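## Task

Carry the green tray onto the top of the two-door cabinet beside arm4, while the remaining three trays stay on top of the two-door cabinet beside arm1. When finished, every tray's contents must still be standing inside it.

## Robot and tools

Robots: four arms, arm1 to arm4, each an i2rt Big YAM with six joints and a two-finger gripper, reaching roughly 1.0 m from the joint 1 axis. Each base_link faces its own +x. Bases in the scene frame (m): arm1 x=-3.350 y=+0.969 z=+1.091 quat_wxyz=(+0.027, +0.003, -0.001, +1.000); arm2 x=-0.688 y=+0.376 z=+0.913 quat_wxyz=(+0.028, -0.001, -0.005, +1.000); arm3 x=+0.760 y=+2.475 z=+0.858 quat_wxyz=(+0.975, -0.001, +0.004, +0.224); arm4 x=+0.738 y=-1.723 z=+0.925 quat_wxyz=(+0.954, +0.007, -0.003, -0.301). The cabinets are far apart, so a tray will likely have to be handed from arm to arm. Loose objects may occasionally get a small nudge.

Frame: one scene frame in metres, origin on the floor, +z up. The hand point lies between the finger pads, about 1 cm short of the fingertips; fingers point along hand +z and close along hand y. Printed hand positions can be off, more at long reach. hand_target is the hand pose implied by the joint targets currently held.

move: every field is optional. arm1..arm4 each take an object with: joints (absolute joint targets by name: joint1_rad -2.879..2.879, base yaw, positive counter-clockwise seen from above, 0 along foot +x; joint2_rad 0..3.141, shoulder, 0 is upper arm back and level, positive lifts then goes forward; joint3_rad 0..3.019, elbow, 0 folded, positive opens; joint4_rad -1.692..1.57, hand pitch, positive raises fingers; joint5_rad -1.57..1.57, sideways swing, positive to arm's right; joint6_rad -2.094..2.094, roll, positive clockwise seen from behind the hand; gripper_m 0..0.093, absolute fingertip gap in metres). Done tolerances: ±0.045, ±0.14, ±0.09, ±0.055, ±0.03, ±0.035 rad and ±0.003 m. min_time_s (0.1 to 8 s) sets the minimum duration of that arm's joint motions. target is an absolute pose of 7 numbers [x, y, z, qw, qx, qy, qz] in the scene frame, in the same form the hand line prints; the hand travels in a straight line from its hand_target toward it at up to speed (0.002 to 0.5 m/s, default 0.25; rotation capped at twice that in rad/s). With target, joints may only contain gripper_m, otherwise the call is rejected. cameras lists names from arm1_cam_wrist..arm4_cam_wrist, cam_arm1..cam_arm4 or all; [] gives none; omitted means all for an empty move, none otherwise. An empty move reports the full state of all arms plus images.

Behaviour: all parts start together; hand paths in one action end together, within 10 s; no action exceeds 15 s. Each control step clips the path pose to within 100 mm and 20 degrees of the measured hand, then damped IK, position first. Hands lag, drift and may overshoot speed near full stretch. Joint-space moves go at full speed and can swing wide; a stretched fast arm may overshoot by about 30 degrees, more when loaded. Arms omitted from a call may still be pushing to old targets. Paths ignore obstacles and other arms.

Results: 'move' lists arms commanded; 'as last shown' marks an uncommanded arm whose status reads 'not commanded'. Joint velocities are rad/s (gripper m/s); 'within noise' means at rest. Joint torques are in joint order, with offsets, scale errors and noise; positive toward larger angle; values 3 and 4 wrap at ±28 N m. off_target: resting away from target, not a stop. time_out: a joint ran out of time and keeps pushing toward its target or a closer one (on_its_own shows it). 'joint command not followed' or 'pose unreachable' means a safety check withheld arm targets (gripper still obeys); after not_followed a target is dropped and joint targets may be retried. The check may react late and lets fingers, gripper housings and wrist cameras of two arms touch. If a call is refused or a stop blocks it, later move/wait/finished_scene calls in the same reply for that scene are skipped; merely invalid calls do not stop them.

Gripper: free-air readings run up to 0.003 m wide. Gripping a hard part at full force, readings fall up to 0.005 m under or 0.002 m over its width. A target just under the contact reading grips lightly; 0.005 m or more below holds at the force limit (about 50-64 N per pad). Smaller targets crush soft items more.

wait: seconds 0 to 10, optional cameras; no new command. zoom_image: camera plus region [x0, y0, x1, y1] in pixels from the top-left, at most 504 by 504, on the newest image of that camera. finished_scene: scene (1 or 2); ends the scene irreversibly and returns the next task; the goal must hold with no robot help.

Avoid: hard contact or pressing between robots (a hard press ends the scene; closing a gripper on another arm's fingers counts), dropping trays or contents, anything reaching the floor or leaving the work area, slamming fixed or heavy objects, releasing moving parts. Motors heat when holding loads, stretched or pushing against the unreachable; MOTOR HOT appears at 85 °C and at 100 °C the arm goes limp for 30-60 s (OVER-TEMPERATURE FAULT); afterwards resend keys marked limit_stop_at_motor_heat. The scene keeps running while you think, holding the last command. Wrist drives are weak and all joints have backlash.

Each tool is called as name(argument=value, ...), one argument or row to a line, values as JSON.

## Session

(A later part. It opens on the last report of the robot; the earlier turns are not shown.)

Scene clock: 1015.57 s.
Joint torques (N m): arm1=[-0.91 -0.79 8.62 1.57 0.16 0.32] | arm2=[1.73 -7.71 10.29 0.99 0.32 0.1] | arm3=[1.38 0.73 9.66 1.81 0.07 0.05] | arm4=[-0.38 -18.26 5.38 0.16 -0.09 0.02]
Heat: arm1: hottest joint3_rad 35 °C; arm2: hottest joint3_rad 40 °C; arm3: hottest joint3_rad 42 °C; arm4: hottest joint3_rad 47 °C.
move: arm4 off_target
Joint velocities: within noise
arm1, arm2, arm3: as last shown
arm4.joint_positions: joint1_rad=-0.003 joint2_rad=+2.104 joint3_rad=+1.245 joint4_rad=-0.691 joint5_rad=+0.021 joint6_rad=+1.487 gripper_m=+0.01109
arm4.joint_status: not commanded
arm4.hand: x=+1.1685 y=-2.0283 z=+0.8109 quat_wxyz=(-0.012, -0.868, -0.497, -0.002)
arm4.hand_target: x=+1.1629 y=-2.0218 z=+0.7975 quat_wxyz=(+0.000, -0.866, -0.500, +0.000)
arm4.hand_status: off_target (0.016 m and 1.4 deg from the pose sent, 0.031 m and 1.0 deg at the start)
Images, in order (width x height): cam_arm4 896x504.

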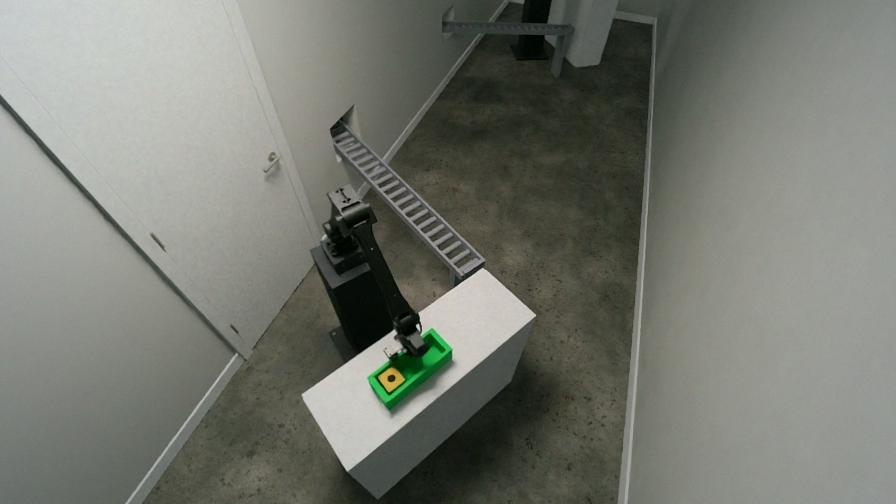

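move(
  arm4={"target": [1.163, -2.022, 0.778, 0, 0.866, 0.5, 0], "speed": 0.15},
  cameras=["cam_arm4"],
)

zoom_image(
  camera="cam_arm4",
  region=[340, 300, 480, 430],
)

Scene clock: 1022.93 s.
Joint torques (N m): arm1=[-0.79 -0.67 8.65 1.61 0.17 0.32] | arm2=[0.85 -7.36 10.66 1.18 0.24 0.14] | arm3=[1.38 0.73 9.68 1.8 0.07 0.06] | arm4=[-0.73 -15.44 5.29 1.21 -0.08 -0.01]
Heat: arm1: hottest joint3_rad 35 °C; arm2: hottest joint3_rad 40 °C; arm3: hottest joint3_rad 42 °C; arm4: hottest joint3_rad 46 °C.
move: arm4 off_target
Joint velocities: within noise
arm1, arm2, arm3: as last shown
arm4.joint_positions: joint1_rad=-0.003 joint2_rad=+2.107 joint3_rad=+1.245 joint4_rad=-0.680 joint5_rad=+0.021 joint6_rad=+1.487 gripper_m=+0.01109
arm4.joint_status: not commanded
arm4.hand: x=+1.1700 y=-2.0294 z=+0.8092 quat_wxyz=(-0.015, -0.868, -0.497, -0.004)
arm4.hand_target: x=+1.1618 y=-2.0211 z=+0.7796 quat_wxyz=(+0.000, -0.866, -0.500, +0.000)
arm4.hand_status: off_target (0.033 m and 1.8 deg from the pose sent, 0.034 m and 1.4 deg at the start)
Images, in order (width x height): cam_arm4 896x504.

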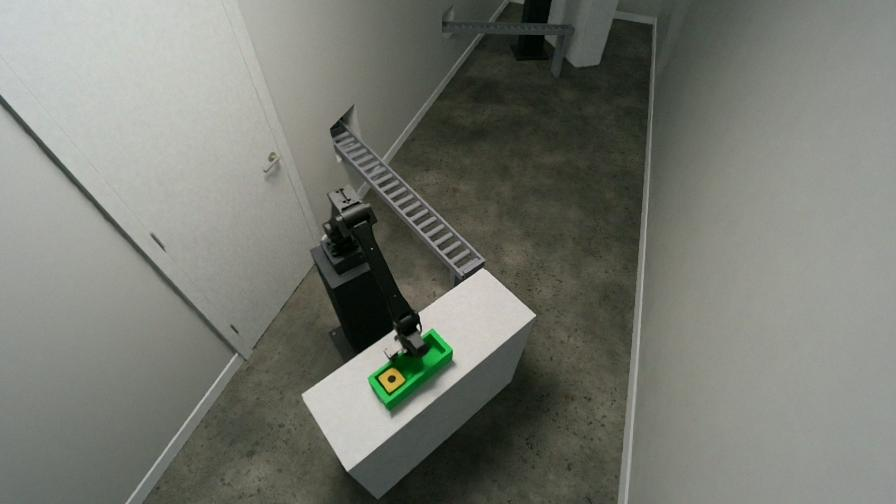

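Scaled by 3.600 from the camera's image (finer frame: 1280x720).

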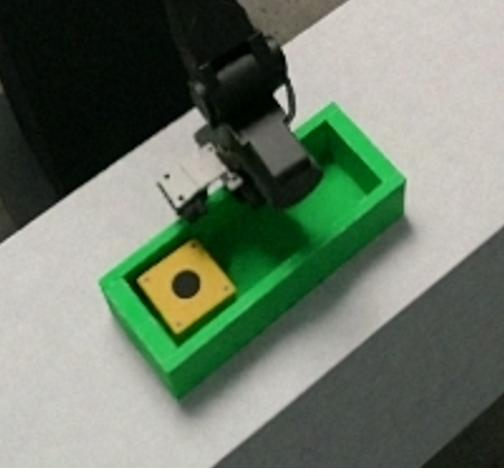

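move(
  arm4={"joints": {"gripper_m": 0.045}},
)

move(
  arm4={"target": [1.165, -2.025, 0.97, 0, 0.866, 0.5, 0], "speed": 0.25},
  cameras=["cam_arm4", "arm4_cam_wrist", "cam_arm1"],
)

zoom_image(
  camera="cam_arm4",
  region=[340, 300, 480, 430],
)

Scene clock: 1032.63 s.
Joint torques (N m): arm1=[-0.67 -0.56 8.66 1.61 0.18 0.32] | arm2=[-0.03 -7.65 10.43 1.16 0.33 0.04] | arm3=[1.44 0.67 9.66 1.77 0.08 0.06] | arm4=[-0.73 -18.67 5.04 0.28 -0.06 0]
Heat: arm1: hottest joint3_rad 35 °C; arm2: hottest joint3_rad 40 °C; arm3: hottest joint3_rad 42 °C; arm4: hottest joint3_rad 45 °C.
move: arm4 done
Joint velocities: within noise
arm1, arm2, arm3: as last shown
arm4.joint_positions: joint1_rad=-0.003 joint2_rad=+2.140 joint3_rad=+1.245 joint4_rad=-0.658 joint5_rad=+0.021 joint6_rad=+1.487 gripper_m=+0.04486
arm4.joint_status: all done
arm4.hand: x=+1.1673 y=-2.0277 z=+0.7927 quat_wxyz=(-0.010, -0.868, -0.497, -0.001)
arm4.hand_target: x=+1.1618 y=-2.0212 z=+0.7797 quat_wxyz=(+0.000, -0.866, -0.500, +0.000)
arm4.hand_status: not commanded
pictures: none

Scene clock: 1034.20 s.
Joint torques (N m): arm1=[-0.62 -0.97 8.7 1.57 0.17 0.31] | arm2=[1.2 -8.29 10.28 0.98 0.32 0.15] | arm3=[1.44 0.67 9.66 1.78 0.07 0.06] | arm4=[-0.26 -18.37 10.97 -0.64 -0.03 0.03]
Heat: arm1: hottest joint3_rad 35 °C; arm2: hottest joint3_rad 40 °C; arm3: hottest joint3_rad 42 °C; arm4: hottest joint3_rad 45 °C.
move: arm4 off_target
Joint velocities: within noise
arm1, arm2, arm3: as last shown
arm4.joint_positions: joint1_rad=-0.003 joint2_rad=+1.839 joint3_rad=+1.293 joint4_rad=-1.055 joint5_rad=+0.020 joint6_rad=+1.487 gripper_m=+0.04497
arm4.joint_status: not commanded
arm4.hand: x=+1.1494 y=-2.0179 z=+0.9569 quat_wxyz=(+0.013, -0.867, -0.497, +0.008)
arm4.hand_target: x=+1.1645 y=-2.0247 z=+0.9703 quat_wxyz=(+0.000, -0.866, -0.500, +0.000)
arm4.hand_status: off_target (0.022 m and 1.8 deg from the pose sent, 0.177 m and 1.2 deg at the start)
pictures: arm4_cam_wrist, cam_arm1, cam_arm4
Images, in order (width x height): arm4_cam_wrist 672x504, cam_arm1 896x504, cam_arm4 896x504.

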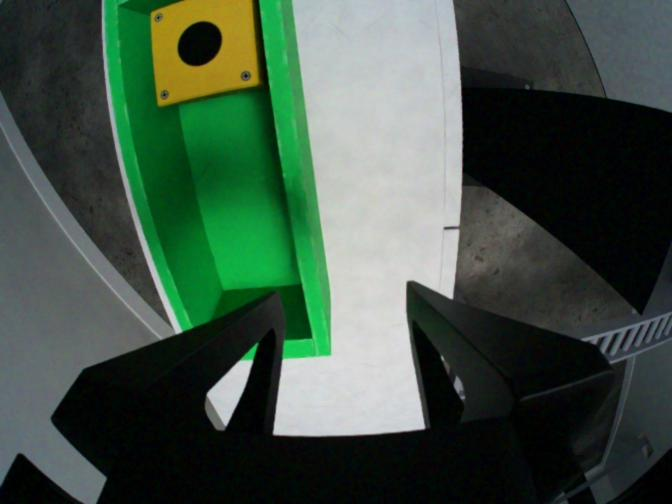

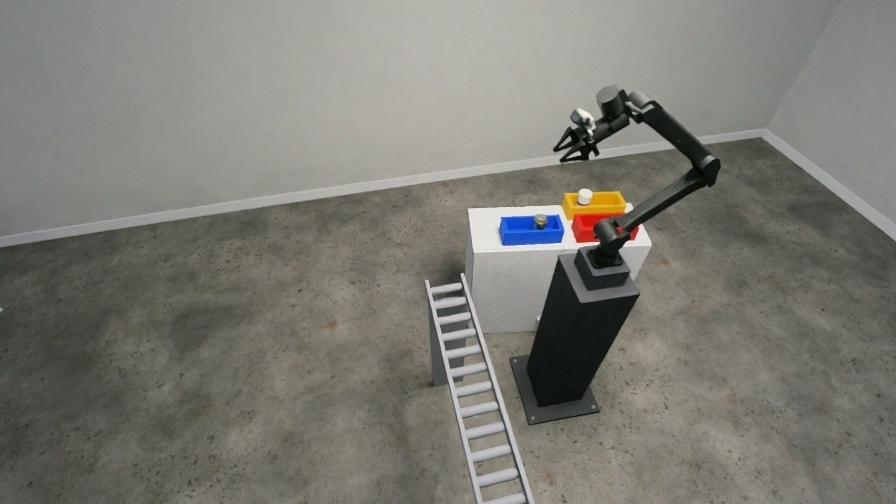

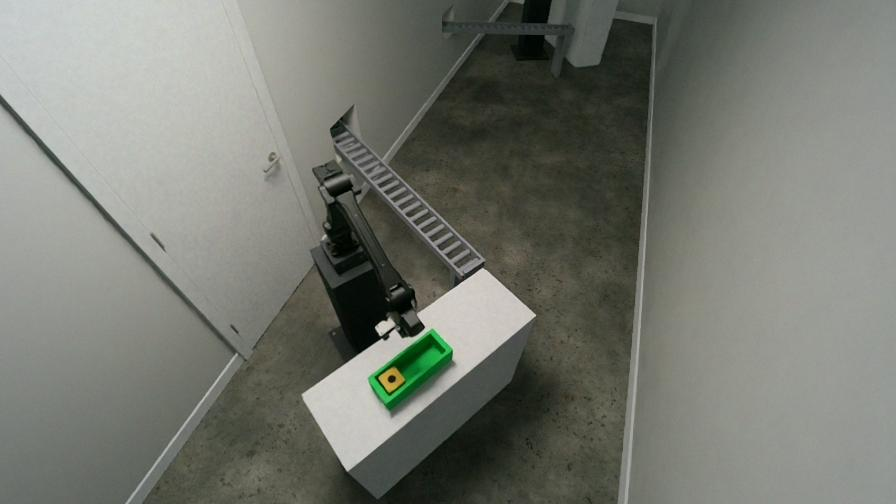

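Scaled by 3.600 from the camera's image (finer frame: 1280x720).

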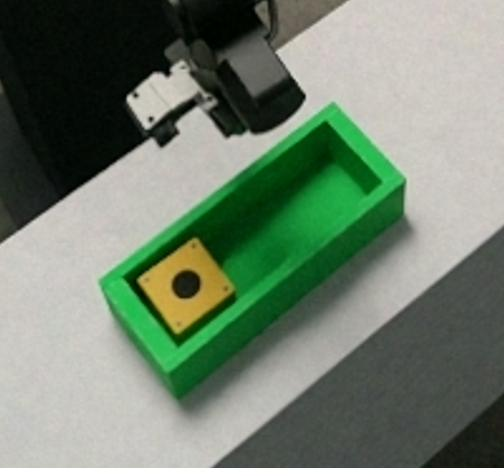

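finished_scene(
  scene=1,
)

The scene is finished: the task was done.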